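# Hang the power strip level on two screws

## Task

Place the power strip's keyhole slots over the two screws so that the strip stays up without help and sits level, oriented with the narrow part of each keyhole slot pointing upward.

## Robot and tools

Robot: two arms, left_arm and right_arm, each ending in a two-finger gripper. Calibrated base positions in the scene frame: left_arm at (-0.023, +0.289, +0.020) m, right_arm at (+0.008, -0.239, +0.040) m, each turned slightly about z. A camera stand is fixed behind the arms.

Frames: the scene frame has its origin at table-top height, halfway between the nominal bases; +x points out over the table, +y toward left_arm, +z up. Arm names do not match image sides. Reported hand positions, quaternions (wxyz) and velocities use the scene frame. Motion offsets instead use the axes of each arm's current Hand target. On a gripper, the fingers point along its +z and open and close along its y. end_effector_position is the spot between the finger pads, about 1 cm short of the tips. Printed poses may be off by a few cm.

execute_actions(actions, cameras): actions is a list of actions; each action is a table of up to 15 rows, one row per 1/30 s step; a short table repeats its final row to fill 15 steps. Each row is one flat list of 14 numbers, each in [-1, 1]: left dx, dy, dz, rx, ry, rz, opening, then right dx, dy, dz, rx, ry, rz, opening. Both arms are always included. dx..rz are offsets, not poses, measured from the Hand target as it stood when that action began (every row counts from that same start, not from the row before); 1.0 equals 0.6 m for dx/dy/dz and 180 degrees for the rotation vector rx/ry/rz. Repeating an offset in a later action moves further. Sending six zeros re-requests the current Hand target. Opening is absolute: +1 fully open (0.094 m), -1 closed. cameras: list of names, ["all"], or []; with a non-empty actions list images come only if asked. An empty actions list returns state plus images.

move(target, speed, blend, opening_speed, grip_force, blocking, cameras): target is one 14-number row laid out as above, or a list of up to 15 such rows; every row is an offset from the same starting Hand targets, not from the previous row. Paths are straight lines and do not avoid obstacles or the other arm. speed: top path speed in m/s, 0.002 to 2.9, default 0.25 (rotation up to twice that in rad/s); one number or one per target. blend: corner rounding in metres for lists, 0 means stop at each point. opening_speed: rate of the commanded opening change per second on the -1..1 scale, at least 0.2; use it to close gently. grip_force: per-pad force limit in N, 10 to 50, one value or one per arm; it persists, starts at full, and low values close slowly. blocking=false returns early while the move continues. A move lasts at most 10 s of path. The result adds a move: line with an ending such as done, off_target, moving, held or fault, plus limits=paced (command clipped) or limits=held (steps withheld). An arm not named in the ending is done (within 10 mm and 2 degrees). done or off_target says nothing about contact.

wait(seconds 0 to 10, cameras): lets time pass holding commands; a running move keeps going. stop(cameras): brakes the running move. zoom_image(camera, region): region [x0, y0, x1, y1] in pixels of that camera's newest image, at most 504 by 504. finished_scene(scene): ends the current scene, given its number; it cannot be undone, so only call it once the strip hangs by itself.

Cameras (each 672x504): cam_head_left, cam_head_right, cam_high, cam_low, cam_left_wrist, cam_right_wrist.

Results: end_effector_position (m) and end_effector_quat_wxyz per arm; Hand target, the last commanded pose after clipping, which the next offsets start from; Tool commands, the present opening commands (to keep a gripper unchanged, resend its current value, since 0 means half open); Joint positions in rad, order waist, shoulder, elbow, wrist pitch, wrist yaw, wrist roll, then measured opening in m; grip_measured on the -1..1 scale, reading a bit wide when empty and a few mm narrower than a firmly held part; Joint velocities (may say within noise); joint torques, including the arm's own weight, with readings 1 to 3 wrapping at ±28 N m. MOTOR HOT warns at 75 °C; OVER-TEMPERATURE FAULT at 90 °C folds that arm away for good, and at 100 °C it collapses. Avoid long holds at full stretch or pushing at unreachable poses.

Control notes: commanded orientation is limited to 40 degrees from the measured one each step. Grippers often stop a few cm short from friction and weight; resend zeros or the remaining offset. A blocked arm keeps pressing until commanded back past its gripper. Keep paths away from an arm's own base (route around it). Faster moves hit harder; overshooting a contact presses harder.

Avoid: dropping the strip, releasing it while it moves, hard hits on screws, wall or table, letting it fall off the table or leaving it off the table, contact or squeezing between the two arms or grippers (including closing on the other gripper's fingers), and strain on the wrist-camera cables, whose contact counts as the hand touching. Objects may occasionally get a small push by themselves.

Each tool is called as name([rows], argument=value, ...), one row to a line, values as JSON.

## Session

execute_actions(actions=[])

Scene clock: 0.00 s.
left_arm: end_effector_position=(+0.3766, +0.3122, +0.1311) grip_measured=+1.000 end_effector_quat_wxyz=(+0.612, -0.032, +0.789, +0.040) | right_arm: end_effector_position=(+0.4128, -0.2639, +0.1612) grip_measured=+1.000 end_effector_quat_wxyz=(+0.601, +0.102, +0.790, -0.070)
Joint positions: left_arm=[-0.045 1.558 0.342 0.966 -0.09 0.002 0.094] | right_arm=[0.036 1.518 0.41 0.823 0.299 0.099 0.094]
Joint velocities: within noise
Joint torques (N m): no reading
Heat: left arm: 38 °C; right arm: 33 °C.
Hand target: left_arm +0.3779, +0.3122, +0.1344; +0.615, -0.032, +0.787, +0.041 | right_arm +0.4153, -0.2640, +0.1687; +0.609, +0.104, +0.784, -0.069
Tool commands: left_gripper/opening=+1.0 right_gripper/opening=+1.0

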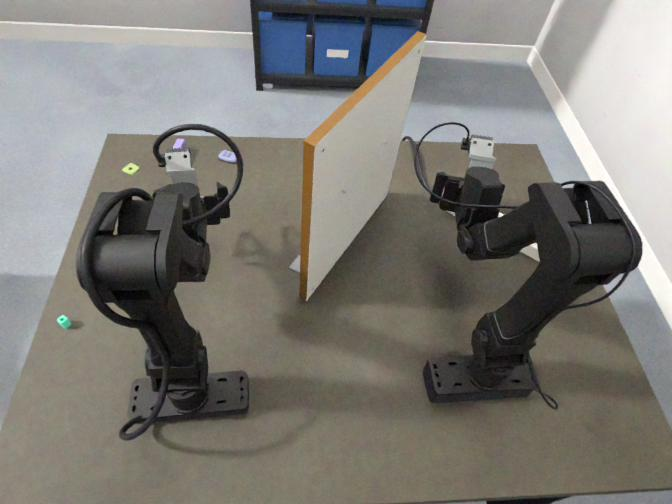

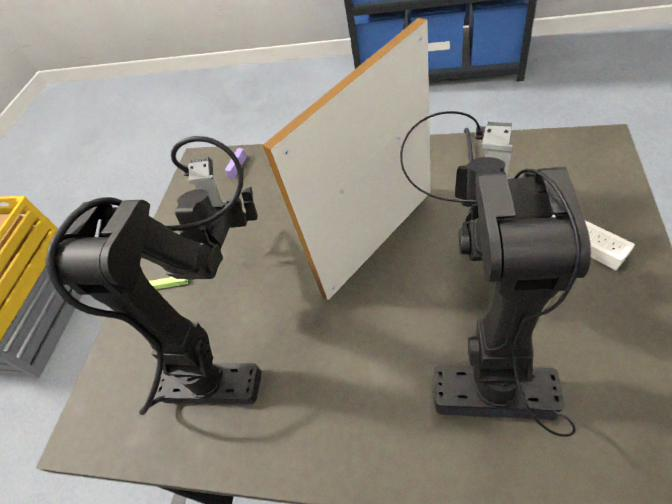

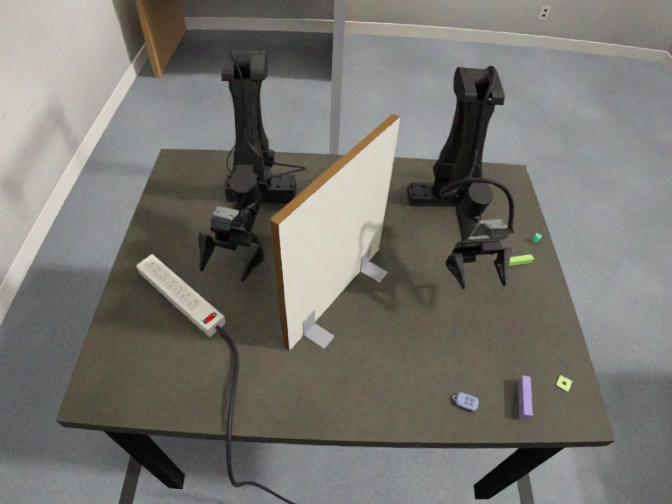

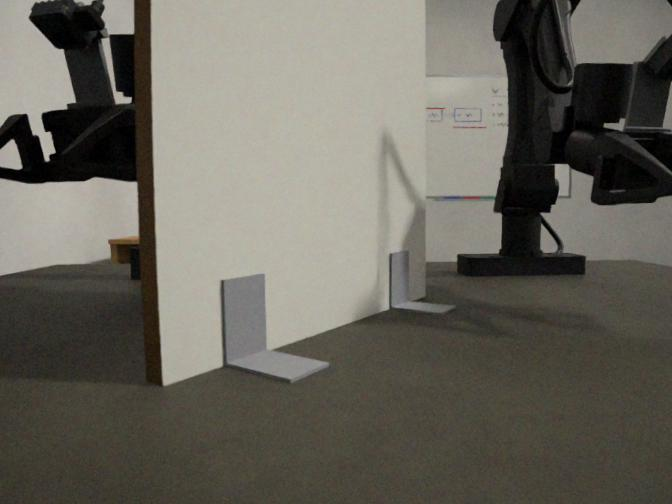

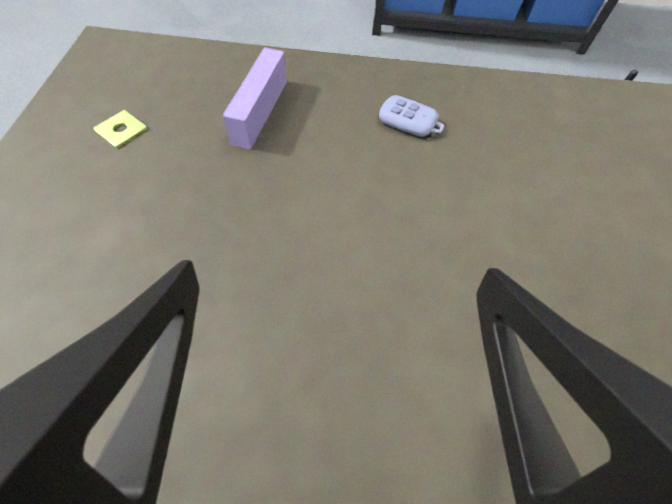

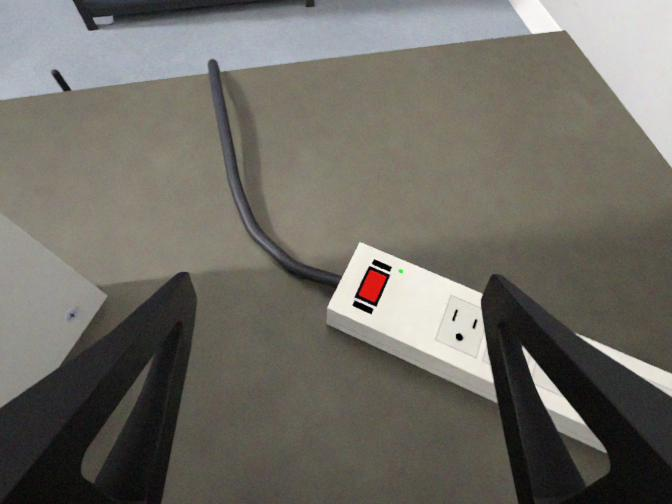

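zoom_image(camera="cam_head_left", region=[280, 20, 480, 170])

zoom_image(camera="cam_head_left", region=[280, 150, 480, 300])

zoom_image(camera="cam_head_right", region=[250, 10, 450, 160])

zoom_image(camera="cam_head_right", region=[250, 150, 450, 300])

zoom_image(camera="cam_high", region=[100, 220, 300, 370])

Scaled by 2.520.

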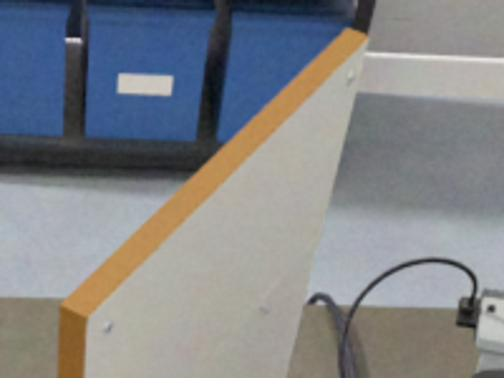

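Scaled by 2.520.

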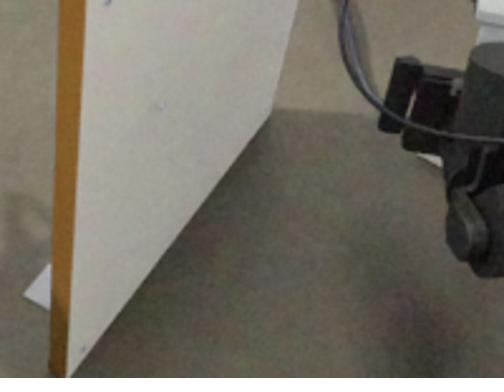

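Scaled by 2.520.

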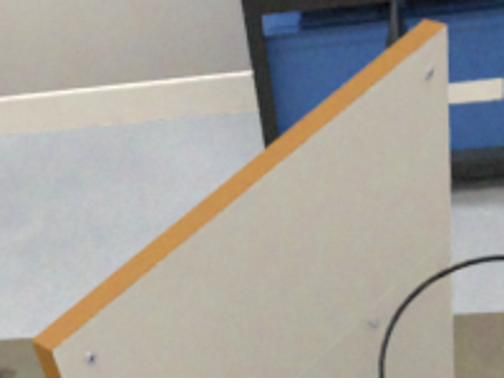

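Scaled by 2.520.

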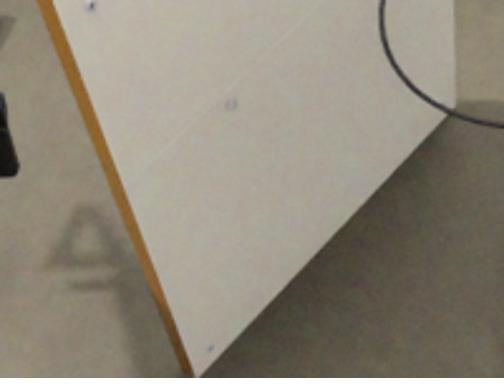

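Scaled by 2.520.

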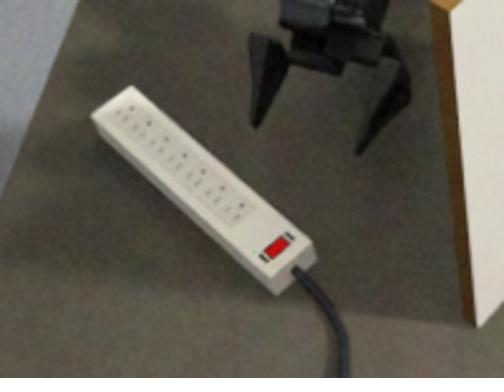

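zoom_image(camera="cam_right_wrist", region=[200, 200, 672, 504])

zoom_image(camera="cam_right_wrist", region=[0, 180, 200, 330])

zoom_image(camera="cam_head_right", region=[480, 150, 672, 294])

Scaled by 1.068.

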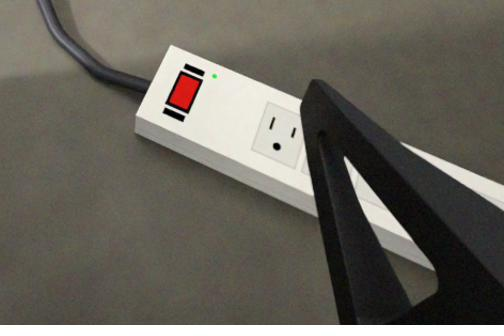

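Scaled by 2.520.

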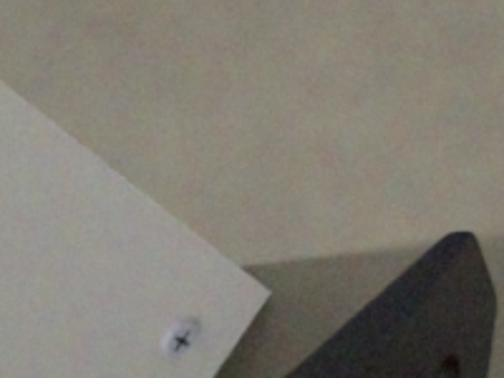

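Scaled by 2.625.

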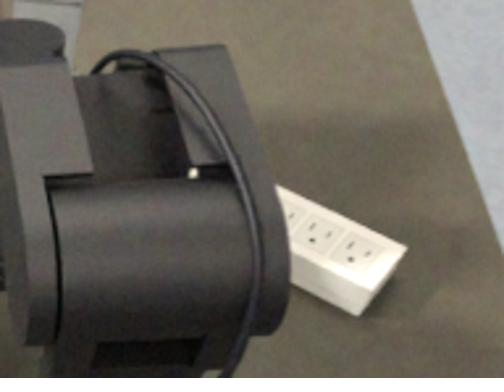

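move(target=[0,0,0,0,0,0,1, -0.163,0.173,-0.363,-0.242,-0.048,-0.047,1], cameras=["all"])

Scene clock: 94.77 s.
left_arm: end_effector_position=(+0.3766, +0.3122, +0.1311) grip_measured=+1.000 end_effector_quat_wxyz=(+0.612, -0.032, +0.789, +0.040) | right_arm: end_effector_position=(+0.2634, -0.1226, +0.2993) grip_measured=+1.000 end_effector_quat_wxyz=(+0.637, -0.184, +0.728, +0.172)
Joint positions: left_arm=[-0.045 1.558 0.342 0.966 -0.09 0.002 0.094] | right_arm=[0.241 0.485 0.446 -0.094 -0.236 -0.015 0.094]
Joint torques (N m): left_arm=[-0.03 -6.91 6.53 2.22 -0.04 -0.02] | right_arm=[0.49 -0.09 10.14 1.77 -0.11 -0.06]
Heat: left arm: 38 °C; right arm: 39 °C.
Hand target: left_arm +0.3779, +0.3122, +0.1344; +0.615, -0.032, +0.787, +0.041 | right_arm +0.2593, -0.1203, +0.3197; +0.653, -0.191, +0.711, +0.175
Off the commanded pose: left_arm 0.004 m, 0 deg | right_arm 0.021 m, 3 deg.
move: off_target (right_arm)

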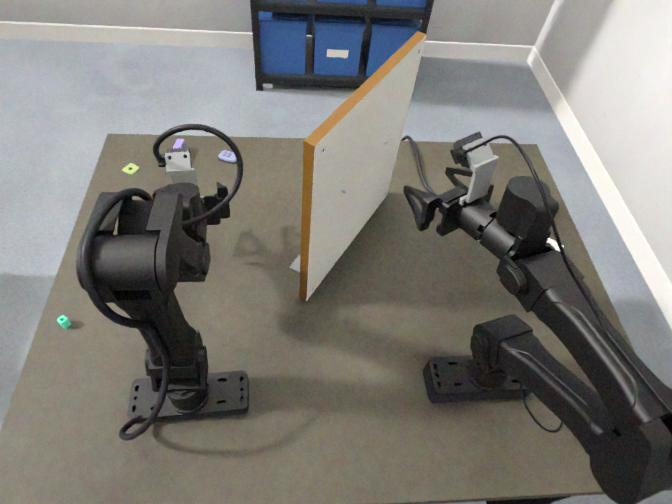

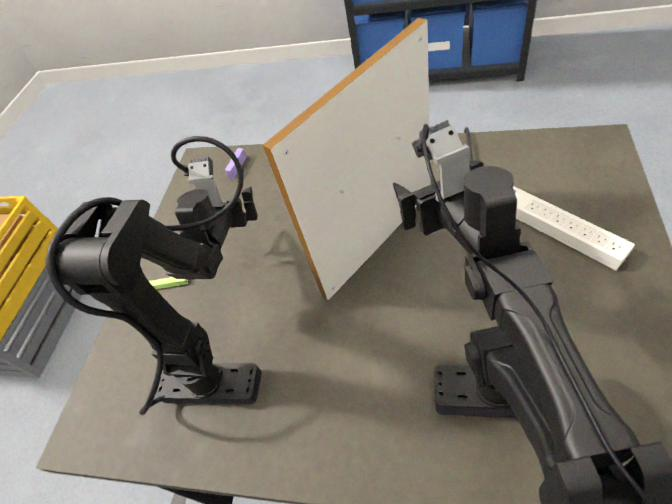

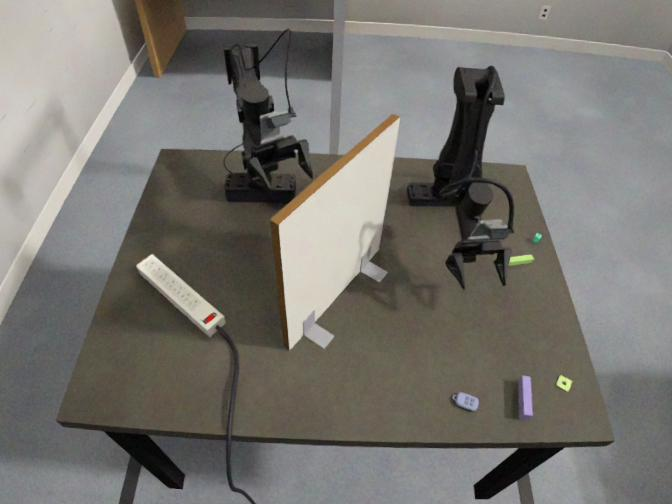

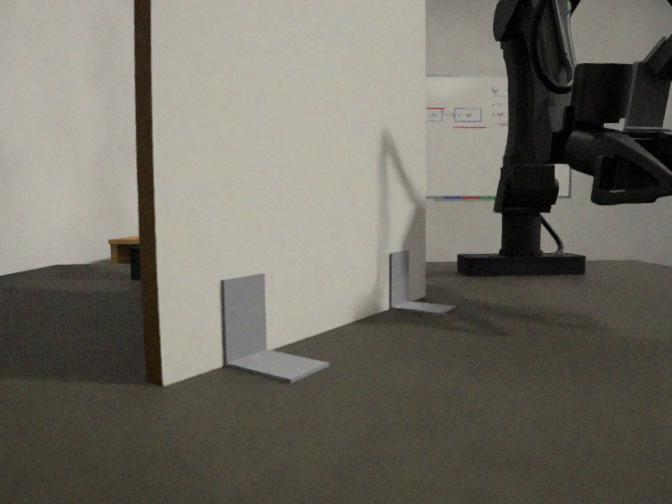

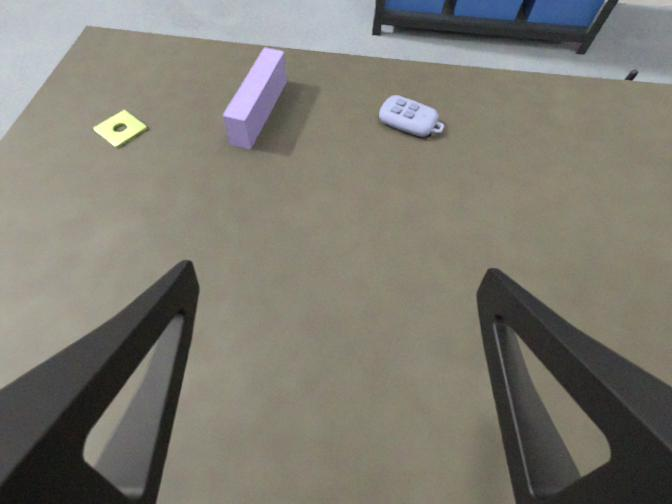

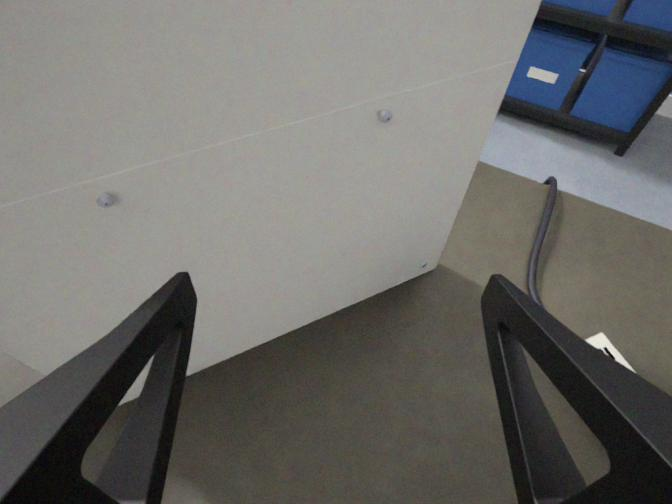

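zoom_image(camera="cam_right_wrist", region=[350, 85, 420, 145])

zoom_image(camera="cam_right_wrist", region=[70, 170, 140, 230])

zoom_image(camera="cam_head_right", region=[490, 160, 660, 300])

Scaled by 7.200.

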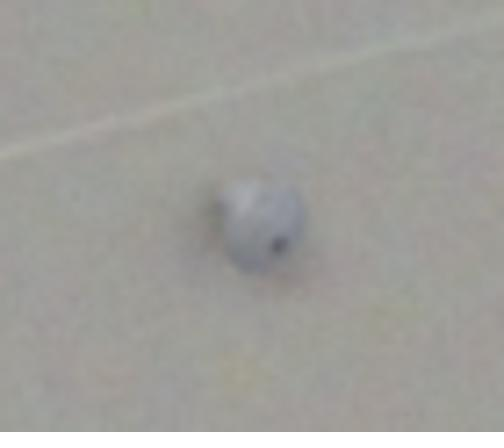

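Scaled by 7.200.

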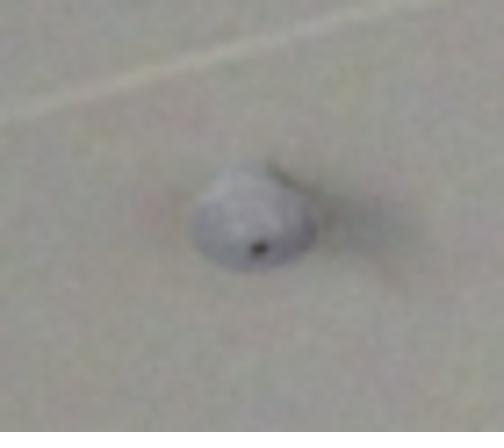

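Scaled by 2.965.

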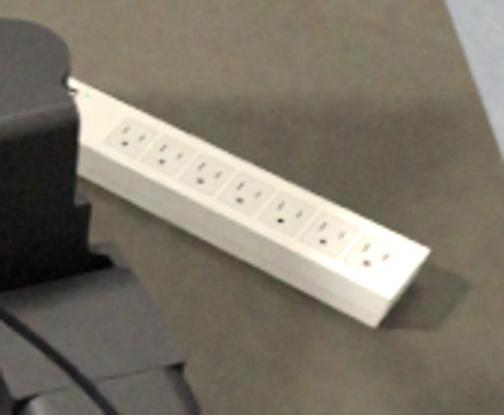

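move(target=[0,0,0,0,0,0,1, 0.0925,-0.4937,-0.1032,-0.066,0.4695,-0.0717,1], cameras=["all"])

Scene clock: 117.97 s.
left_arm: end_effector_position=(+0.3766, +0.3122, +0.1311) grip_measured=+1.000 end_effector_quat_wxyz=(+0.612, -0.032, +0.789, +0.040) | right_arm: end_effector_position=(+0.3443, -0.4109, +0.2668) grip_measured=+1.000 end_effector_quat_wxyz=(+0.064, -0.382, +0.919, -0.075)
Joint positions: left_arm=[-0.045 1.558 0.342 0.966 -0.09 0.002 0.094] | right_arm=[-0.507 1.87 2.046 -1.549 0 -1.264 0.094]
Joint torques (N m): left_arm=[-0.03 -6.91 6.53 2.22 -0.04 -0.01] | right_arm=[0.68 -6.16 8.4 0.47 0 -0.04]
Heat: left arm: 38 °C; right arm: 40 °C.
Hand target: left_arm +0.3779, +0.3122, +0.1344; +0.615, -0.032, +0.787, +0.041 | right_arm +0.3502, -0.4100, +0.2697; +0.000, -0.391, +0.920, +0.000
Off the commanded pose: left_arm 0.004 m, 0 deg | right_arm 0.007 m, 11 deg.
joint sent to its limit (right arm) — joint 4 (wrist pitch), lower limit. The joint targets are off in orientation, not in position.
move: off_target (right_arm)

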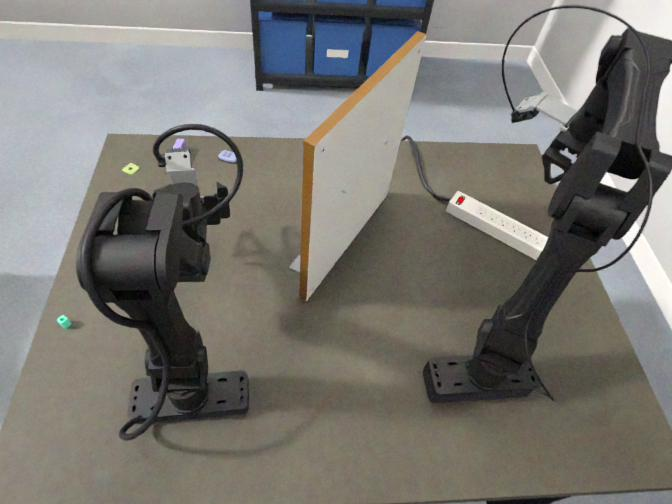

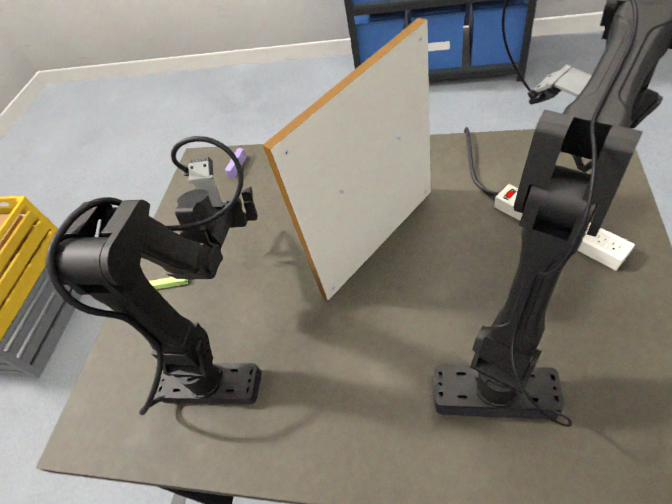

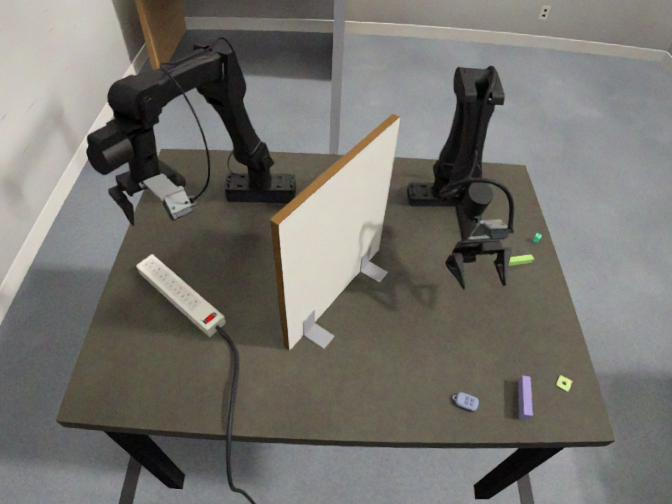

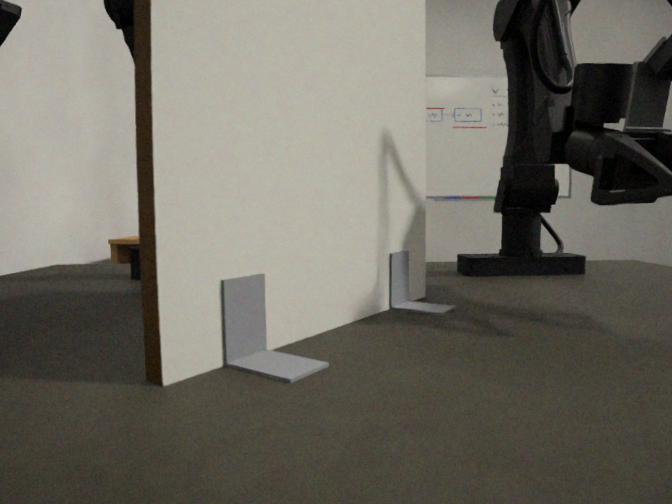

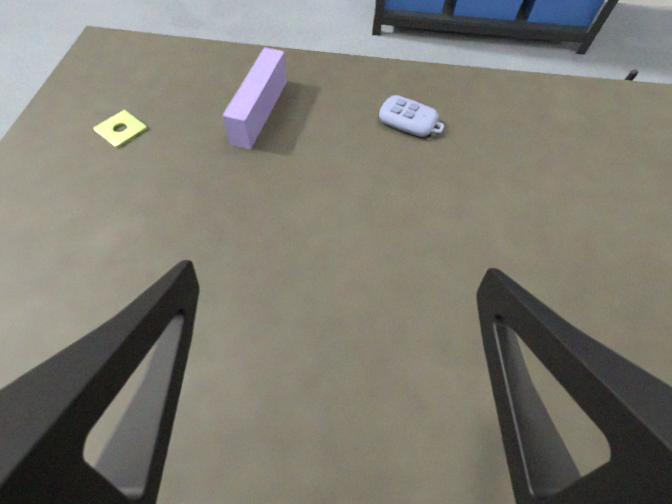

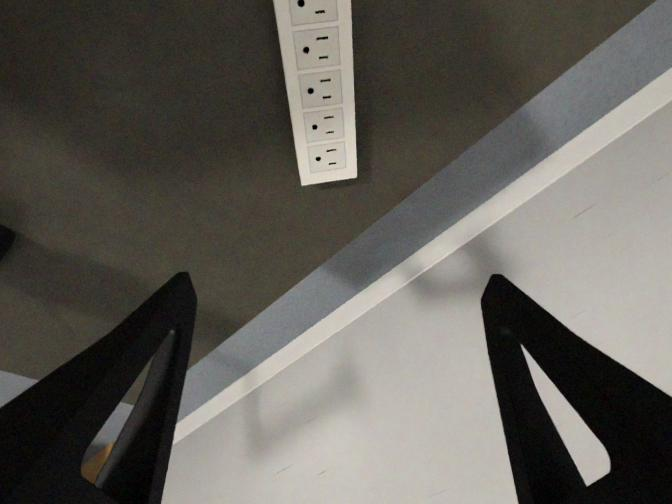

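move(target=[0,0,0,0,0,0,1, 0,0,0.2,0,0,0,1], cameras=["cam_right_wrist","cam_head_right","cam_high"])

Scene clock: 133.40 s.
left_arm: end_effector_position=(+0.3766, +0.3122, +0.1311) grip_measured=+1.000 end_effector_quat_wxyz=(+0.612, -0.032, +0.789, +0.040) | right_arm: end_effector_position=(+0.3479, -0.4131, +0.1547) grip_measured=+1.000 end_effector_quat_wxyz=(+0.002, -0.384, +0.923, -0.004)
Joint positions: left_arm=[-0.045 1.558 0.342 0.966 -0.09 0.002 0.094] | right_arm=[-0.507 1.991 1.774 -1.345 0.002 -1.264 0.094]
Joint torques (N m): left_arm=[-0.03 -6.91 6.53 2.22 -0.04 -0.01] | right_arm=[0.72 -7.86 5.65 0.26 -0.04 -0.06]
Heat: left arm: 38 °C; right arm: 38 °C.
Hand target: left_arm +0.3779, +0.3122, +0.1344; +0.615, -0.032, +0.787, +0.041 | right_arm +0.3502, -0.4099, +0.1497; +0.000, -0.391, +0.920, +0.000
Off the commanded pose: left_arm 0.004 m, 0 deg | right_arm 0.006 m, 1 deg.
move: done
Images, in order (width x height): cam_head_right 672x504, cam_high 672x504, cam_right_wrist 672x504.

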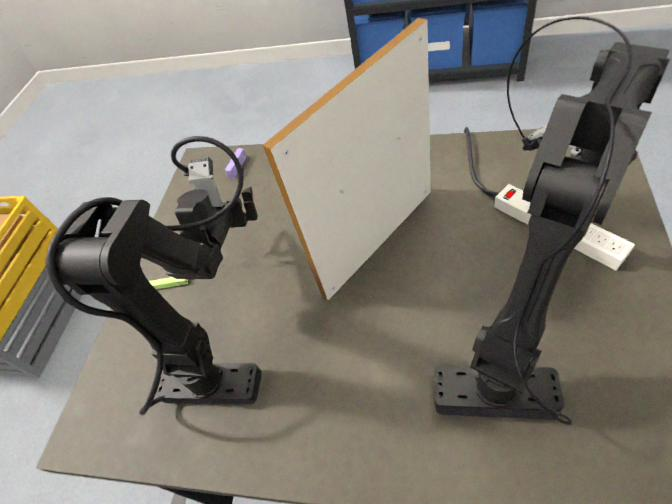

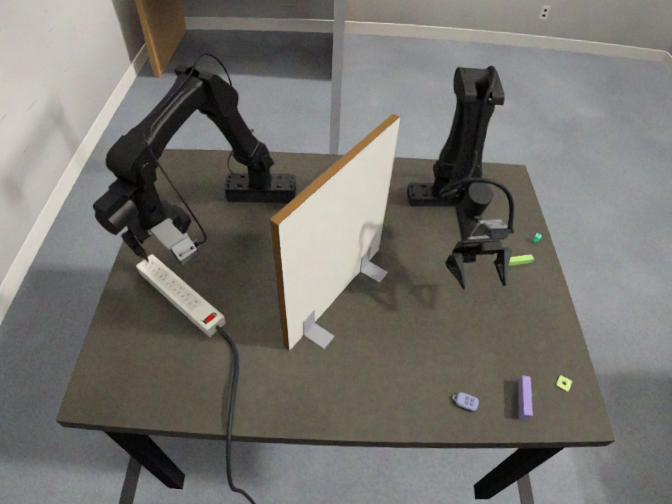

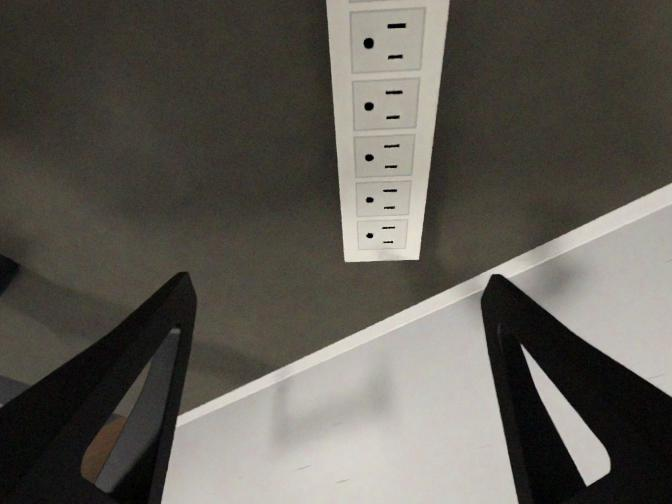

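move(target=[0,0,0,0,0,0,1, -0.0833,-0.0383,0.0667,0,0,-0.0194,1], cameras=["cam_right_wrist","cam_head_right","cam_high"])

Scene clock: 144.77 s.
left_arm: end_effector_position=(+0.3766, +0.3122, +0.1311) grip_measured=+1.000 end_effector_quat_wxyz=(+0.612, -0.032, +0.789, +0.040) | right_arm: end_effector_position=(+0.3931, -0.3867, +0.1092) grip_measured=+1.000 end_effector_quat_wxyz=(-0.007, -0.423, +0.906, +0.004)
Joint positions: left_arm=[-0.045 1.558 0.342 0.966 -0.09 0.002 0.094] | right_arm=[-0.399 2.153 1.837 -1.271 0.004 -1.24 0.094]
Joint torques (N m): left_arm=[-0.03 -6.9 6.54 2.22 -0.04 -0.01] | right_arm=[-0.03 -8.36 8.55 0.19 -0.06 0.04]
Heat: left arm: 38 °C; right arm: 38 °C.
Hand target: left_arm +0.3779, +0.3122, +0.1344; +0.615, -0.032, +0.787, +0.041 | right_arm +0.4015, -0.3899, +0.1096; +0.000, -0.419, +0.908, +0.000
Off the commanded pose: left_arm 0.004 m, 0 deg | right_arm 0.009 m, 1 deg.
move: done
Images, in order (width x height): cam_head_right 672x504, cam_high 672x504, cam_right_wrist 672x504.

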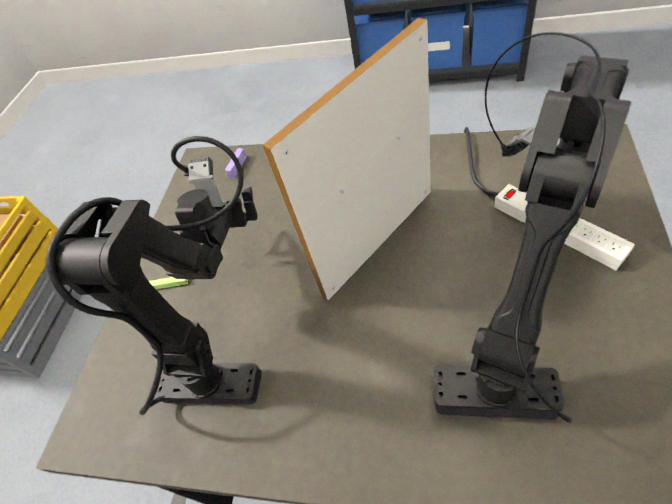

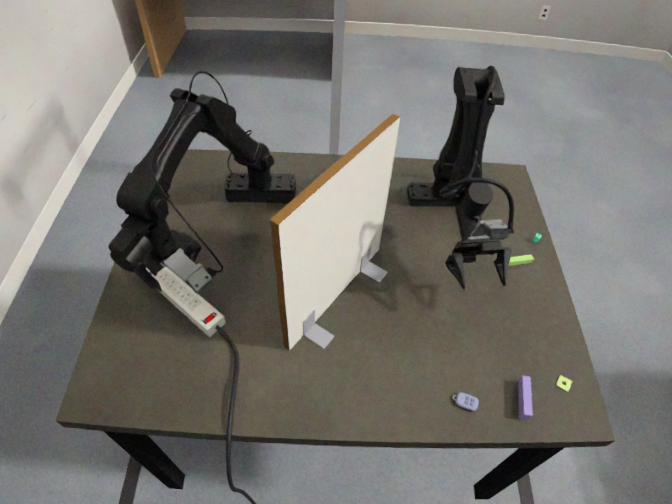

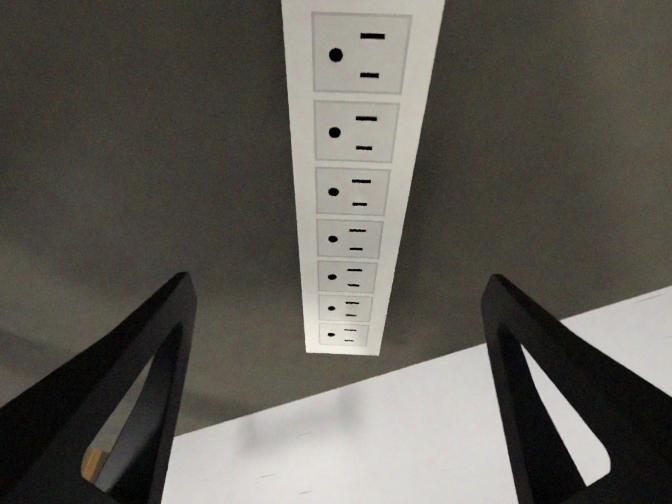

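move(target=[0,0,0,0,0,0,1, 0.01,-0.0083,0.095,0,0,0.004,1], cameras=["cam_right_wrist","cam_high","cam_low","cam_head_left"], speed=0.15)

Scene clock: 153.60 s.
left_arm: end_effector_position=(+0.3766, +0.3122, +0.1311) grip_measured=+1.000 end_effector_quat_wxyz=(+0.612, -0.032, +0.789, +0.040) | right_arm: end_effector_position=(+0.4040, -0.3970, +0.0622) grip_measured=+1.000 end_effector_quat_wxyz=(+0.005, -0.416, +0.909, -0.008)
Joint positions: left_arm=[-0.045 1.558 0.342 0.966 -0.09 0.002 0.094] | right_arm=[-0.412 2.204 1.73 -1.078 0.004 -1.24 0.094]
Joint torques (N m): left_arm=[-0.05 -6.91 6.53 2.22 -0.03 -0.01] | right_arm=[-0.46 -8.73 5.35 0.3 -0.05 0.01]
Heat: left arm: 38 °C; right arm: 39 °C.
Hand target: left_arm +0.3779, +0.3122, +0.1344; +0.615, -0.032, +0.787, +0.041 | right_arm +0.4014, -0.3976, +0.0527; +0.000, -0.413, +0.911, +0.000
Off the commanded pose: left_arm 0.004 m, 0 deg | right_arm 0.010 m, 1 deg.
move: done
Images, in order (width x height): cam_head_left 672x504, cam_high 672x504, cam_low 672x504, cam_right_wrist 672x504.

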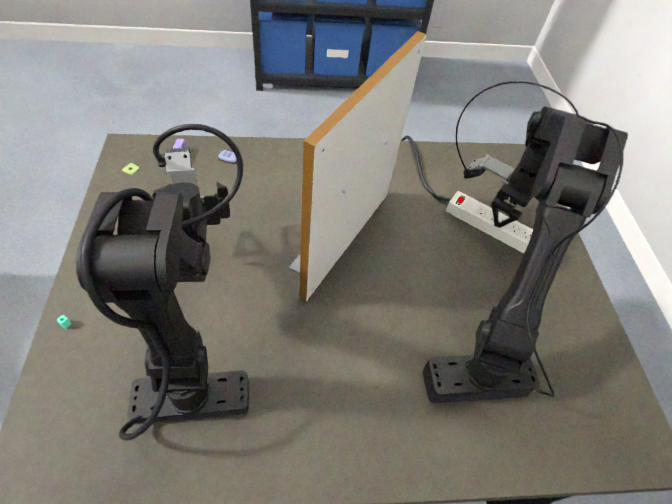

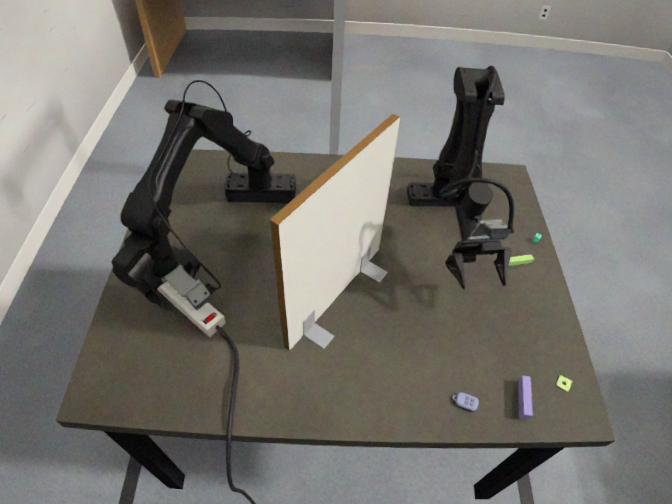

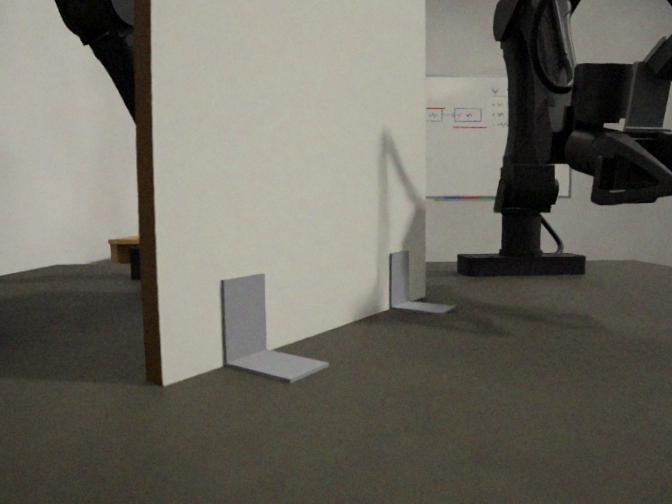

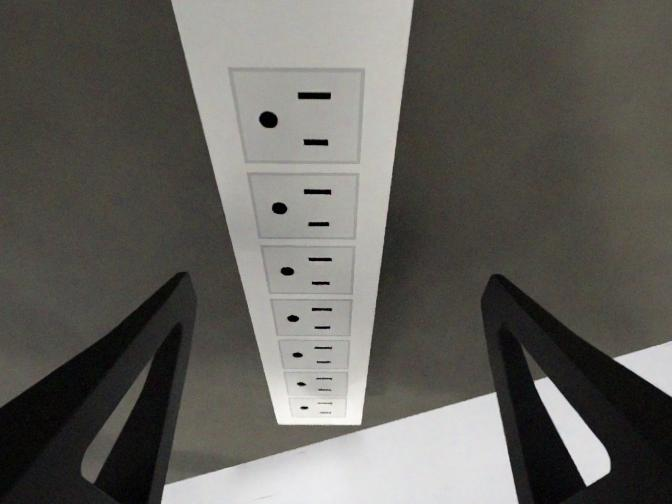

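move(target=[0,0,0,0,0,0,1, 0,0.019,0.042,0,0,0,1], cameras=["cam_right_wrist"], speed=0.1)

Scene clock: 164.03 s.
left_arm: end_effector_position=(+0.3766, +0.3122, +0.1311) grip_measured=+1.000 end_effector_quat_wxyz=(+0.612, -0.032, +0.789, +0.040) | right_arm: end_effector_position=(+0.3953, -0.3935, +0.0344) grip_measured=+1.000 end_effector_quat_wxyz=(+0.004, -0.414, +0.910, -0.007)
Joint positions: left_arm=[-0.045 1.558 0.342 0.966 -0.09 0.002 0.094] | right_arm=[-0.412 2.204 1.615 -0.967 0.004 -1.235 0.094]
Joint torques (N m): left_arm=[-0.03 -6.91 6.54 2.22 -0.04 -0.01] | right_arm=[0.23 -9.25 4.77 0.27 -0.06 0.06]
Heat: left arm: 38 °C; right arm: 38 °C.
Hand target: left_arm +0.3779, +0.3122, +0.1344; +0.615, -0.032, +0.787, +0.041 | right_arm +0.3927, -0.3901, +0.0275; +0.000, -0.413, +0.911, +0.000
Off the commanded pose: left_arm 0.004 m, 0 deg | right_arm 0.008 m, 1 deg.
move: done
Images, in order (width x height): cam_right_wrist 672x504.

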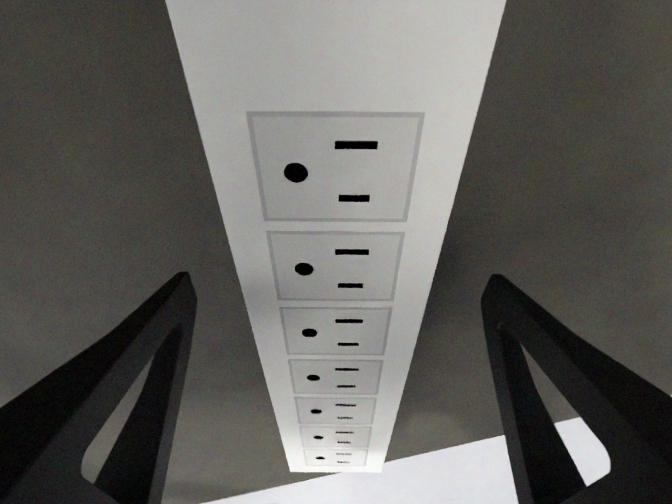

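move(target=[0,0,0,0,0,0,1, 0,0.004,0.018,0,0,0,1], cameras=["cam_right_wrist"], speed=0.05)

zoom_image(camera="cam_right_wrist", region=[100, 180, 600, 504])

Scene clock: 169.37 s.
left_arm: end_effector_position=(+0.3766, +0.3122, +0.1311) grip_measured=+1.000 end_effector_quat_wxyz=(+0.612, -0.032, +0.789, +0.040) | right_arm: end_effector_position=(+0.3948, -0.3933, +0.0269) grip_measured=+1.000 end_effector_quat_wxyz=(+0.007, -0.414, +0.910, -0.010)
Joint positions: left_arm=[-0.045 1.558 0.342 0.966 -0.09 0.002 0.094] | right_arm=[-0.412 2.204 1.583 -0.926 0.004 -1.234 0.094]
Joint torques (N m): left_arm=[-0.03 -6.91 6.54 2.22 -0.04 -0.01] | right_arm=[0.4 -8.62 4.62 0.32 -0.07 0.06]
Heat: left arm: 38 °C; right arm: 38 °C.
Hand target: left_arm +0.3779, +0.3122, +0.1344; +0.615, -0.032, +0.787, +0.041 | right_arm +0.3910, -0.3885, +0.0167; +0.000, -0.413, +0.911, +0.000
Off the commanded pose: left_arm 0.004 m, 0 deg | right_arm 0.012 m, 1 deg.
move: off_target (right_arm)
Images, in order (width x height): cam_right_wrist 672x504.

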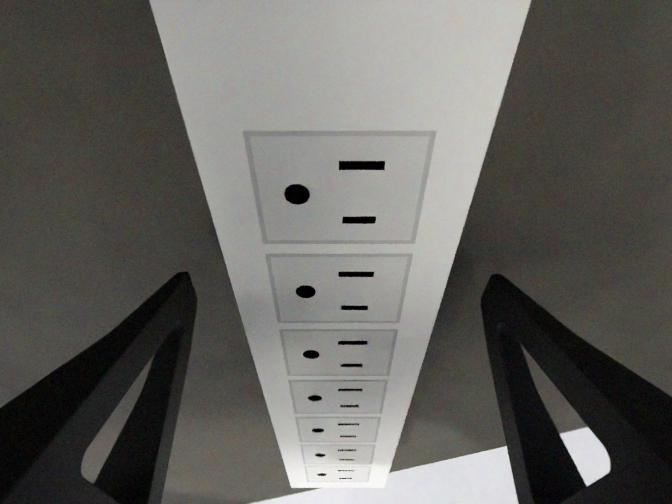

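Scaled by 1.008.

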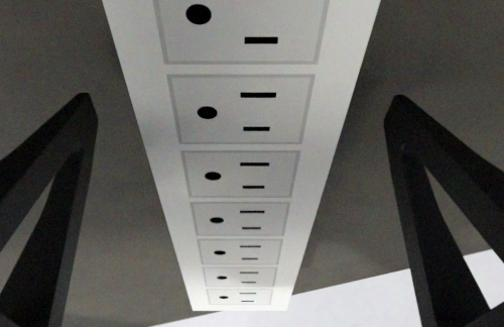

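move(target=[0,0,0,0,0,0,1, 0,0,0,0,0,0,-0.2], cameras=["cam_right_wrist"], opening_speed=0.5, grip_force=40)

Scene clock: 175.20 s.
left_arm: end_effector_position=(+0.3766, +0.3122, +0.1311) grip_measured=+1.000 end_effector_quat_wxyz=(+0.612, -0.032, +0.789, +0.040) | right_arm: end_effector_position=(+0.3949, -0.3934, +0.0269) grip_measured=+0.068 end_effector_quat_wxyz=(+0.007, -0.414, +0.910, -0.010)
Joint positions: left_arm=[-0.045 1.558 0.342 0.966 -0.09 0.002 0.094] | right_arm=[-0.412 2.204 1.583 -0.925 0.004 -1.234 0.05]
Joint torques (N m): left_arm=[-0.03 -6.9 6.54 2.22 -0.04 -0.01] | right_arm=[0.39 -8.7 4.63 0.31 -0.05 0.04]
Heat: left arm: 38 °C; right arm: 37 °C.
Hand target: left_arm +0.3779, +0.3122, +0.1344; +0.615, -0.032, +0.787, +0.041 | right_arm +0.3909, -0.3885, +0.0167; +0.000, -0.413, +0.911, +0.000
Off the commanded pose: left_arm 0.004 m, 0 deg | right_arm 0.012 m, 1 deg.
grip_force (N): 40, 40
move: off_target (right_arm)
Images, in order (width x height): cam_right_wrist 672x504.

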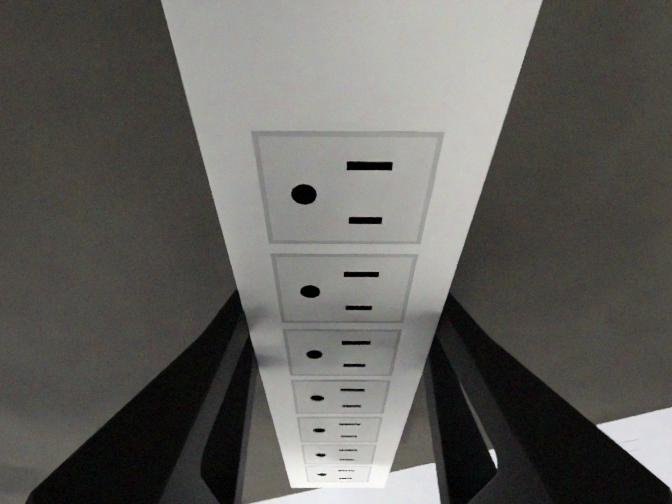

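move(target=[0,0,0,0,0,0,1, 0,0,-0.25,0,0,0,-0.2], cameras=["cam_right_wrist","cam_high","cam_low","cam_head_right"], speed=0.12)

Scene clock: 208.53 s.
left_arm: end_effector_position=(+0.3766, +0.3122, +0.1311) grip_measured=+1.000 end_effector_quat_wxyz=(+0.612, -0.032, +0.789, +0.040) | right_arm: end_effector_position=(+0.3888, -0.3908, +0.1383) grip_measured=+0.067 end_effector_quat_wxyz=(-0.018, -0.407, +0.913, +0.016)
Joint positions: left_arm=[-0.045 1.558 0.342 0.966 -0.09 0.002 0.094] | right_arm=[-0.412 2.177 1.99 -1.433 0.004 -1.219 0.05]
Joint torques (N m): left_arm=[-0.05 -6.91 6.54 2.22 -0.04 -0.01] | right_arm=[0.36 -13.91 8.99 -0.22 -0.04 -0.08]
Heat: left arm: 38 °C; right arm: 38 °C.
Hand target: left_arm +0.3779, +0.3122, +0.1344; +0.615, -0.032, +0.787, +0.041 | right_arm +0.3910, -0.3886, +0.1667; +0.000, -0.413, +0.911, +0.000
Off the commanded pose: left_arm 0.004 m, 0 deg | right_arm 0.029 m, 3 deg.
grip_force (N): 40, 40
move: off_target (right_arm)
Images, in order (width x height): cam_head_right 672x504, cam_high 672x504, cam_low 672x504, cam_right_wrist 672x504.

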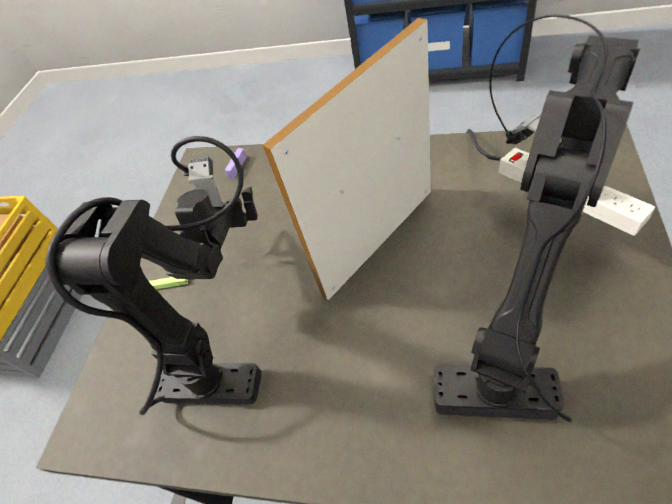

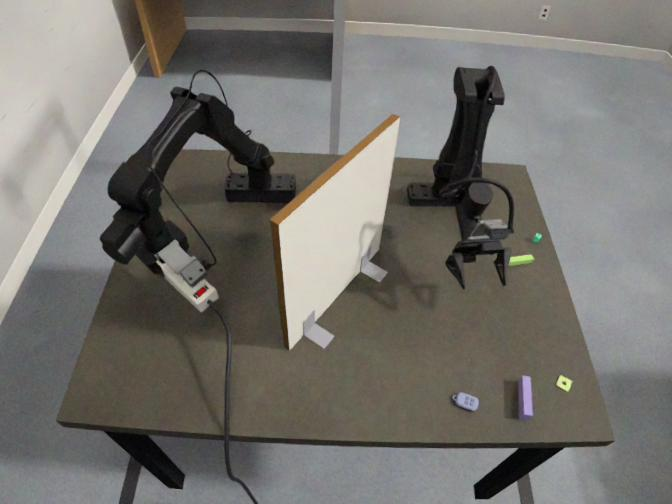

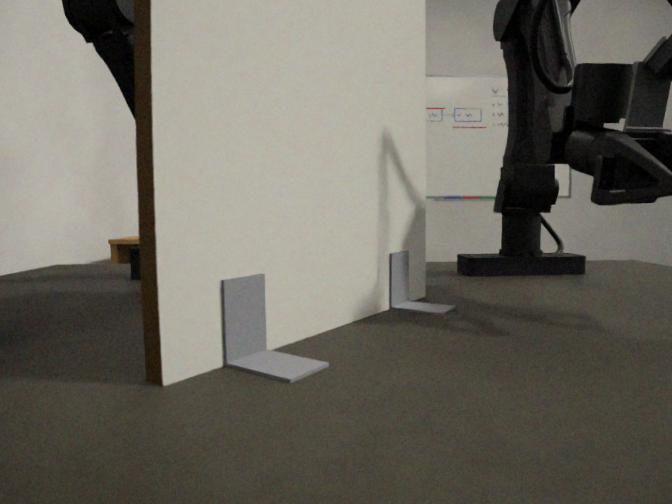

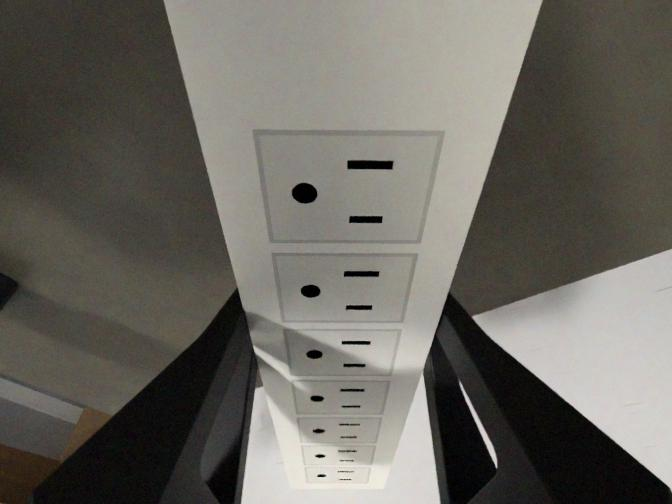

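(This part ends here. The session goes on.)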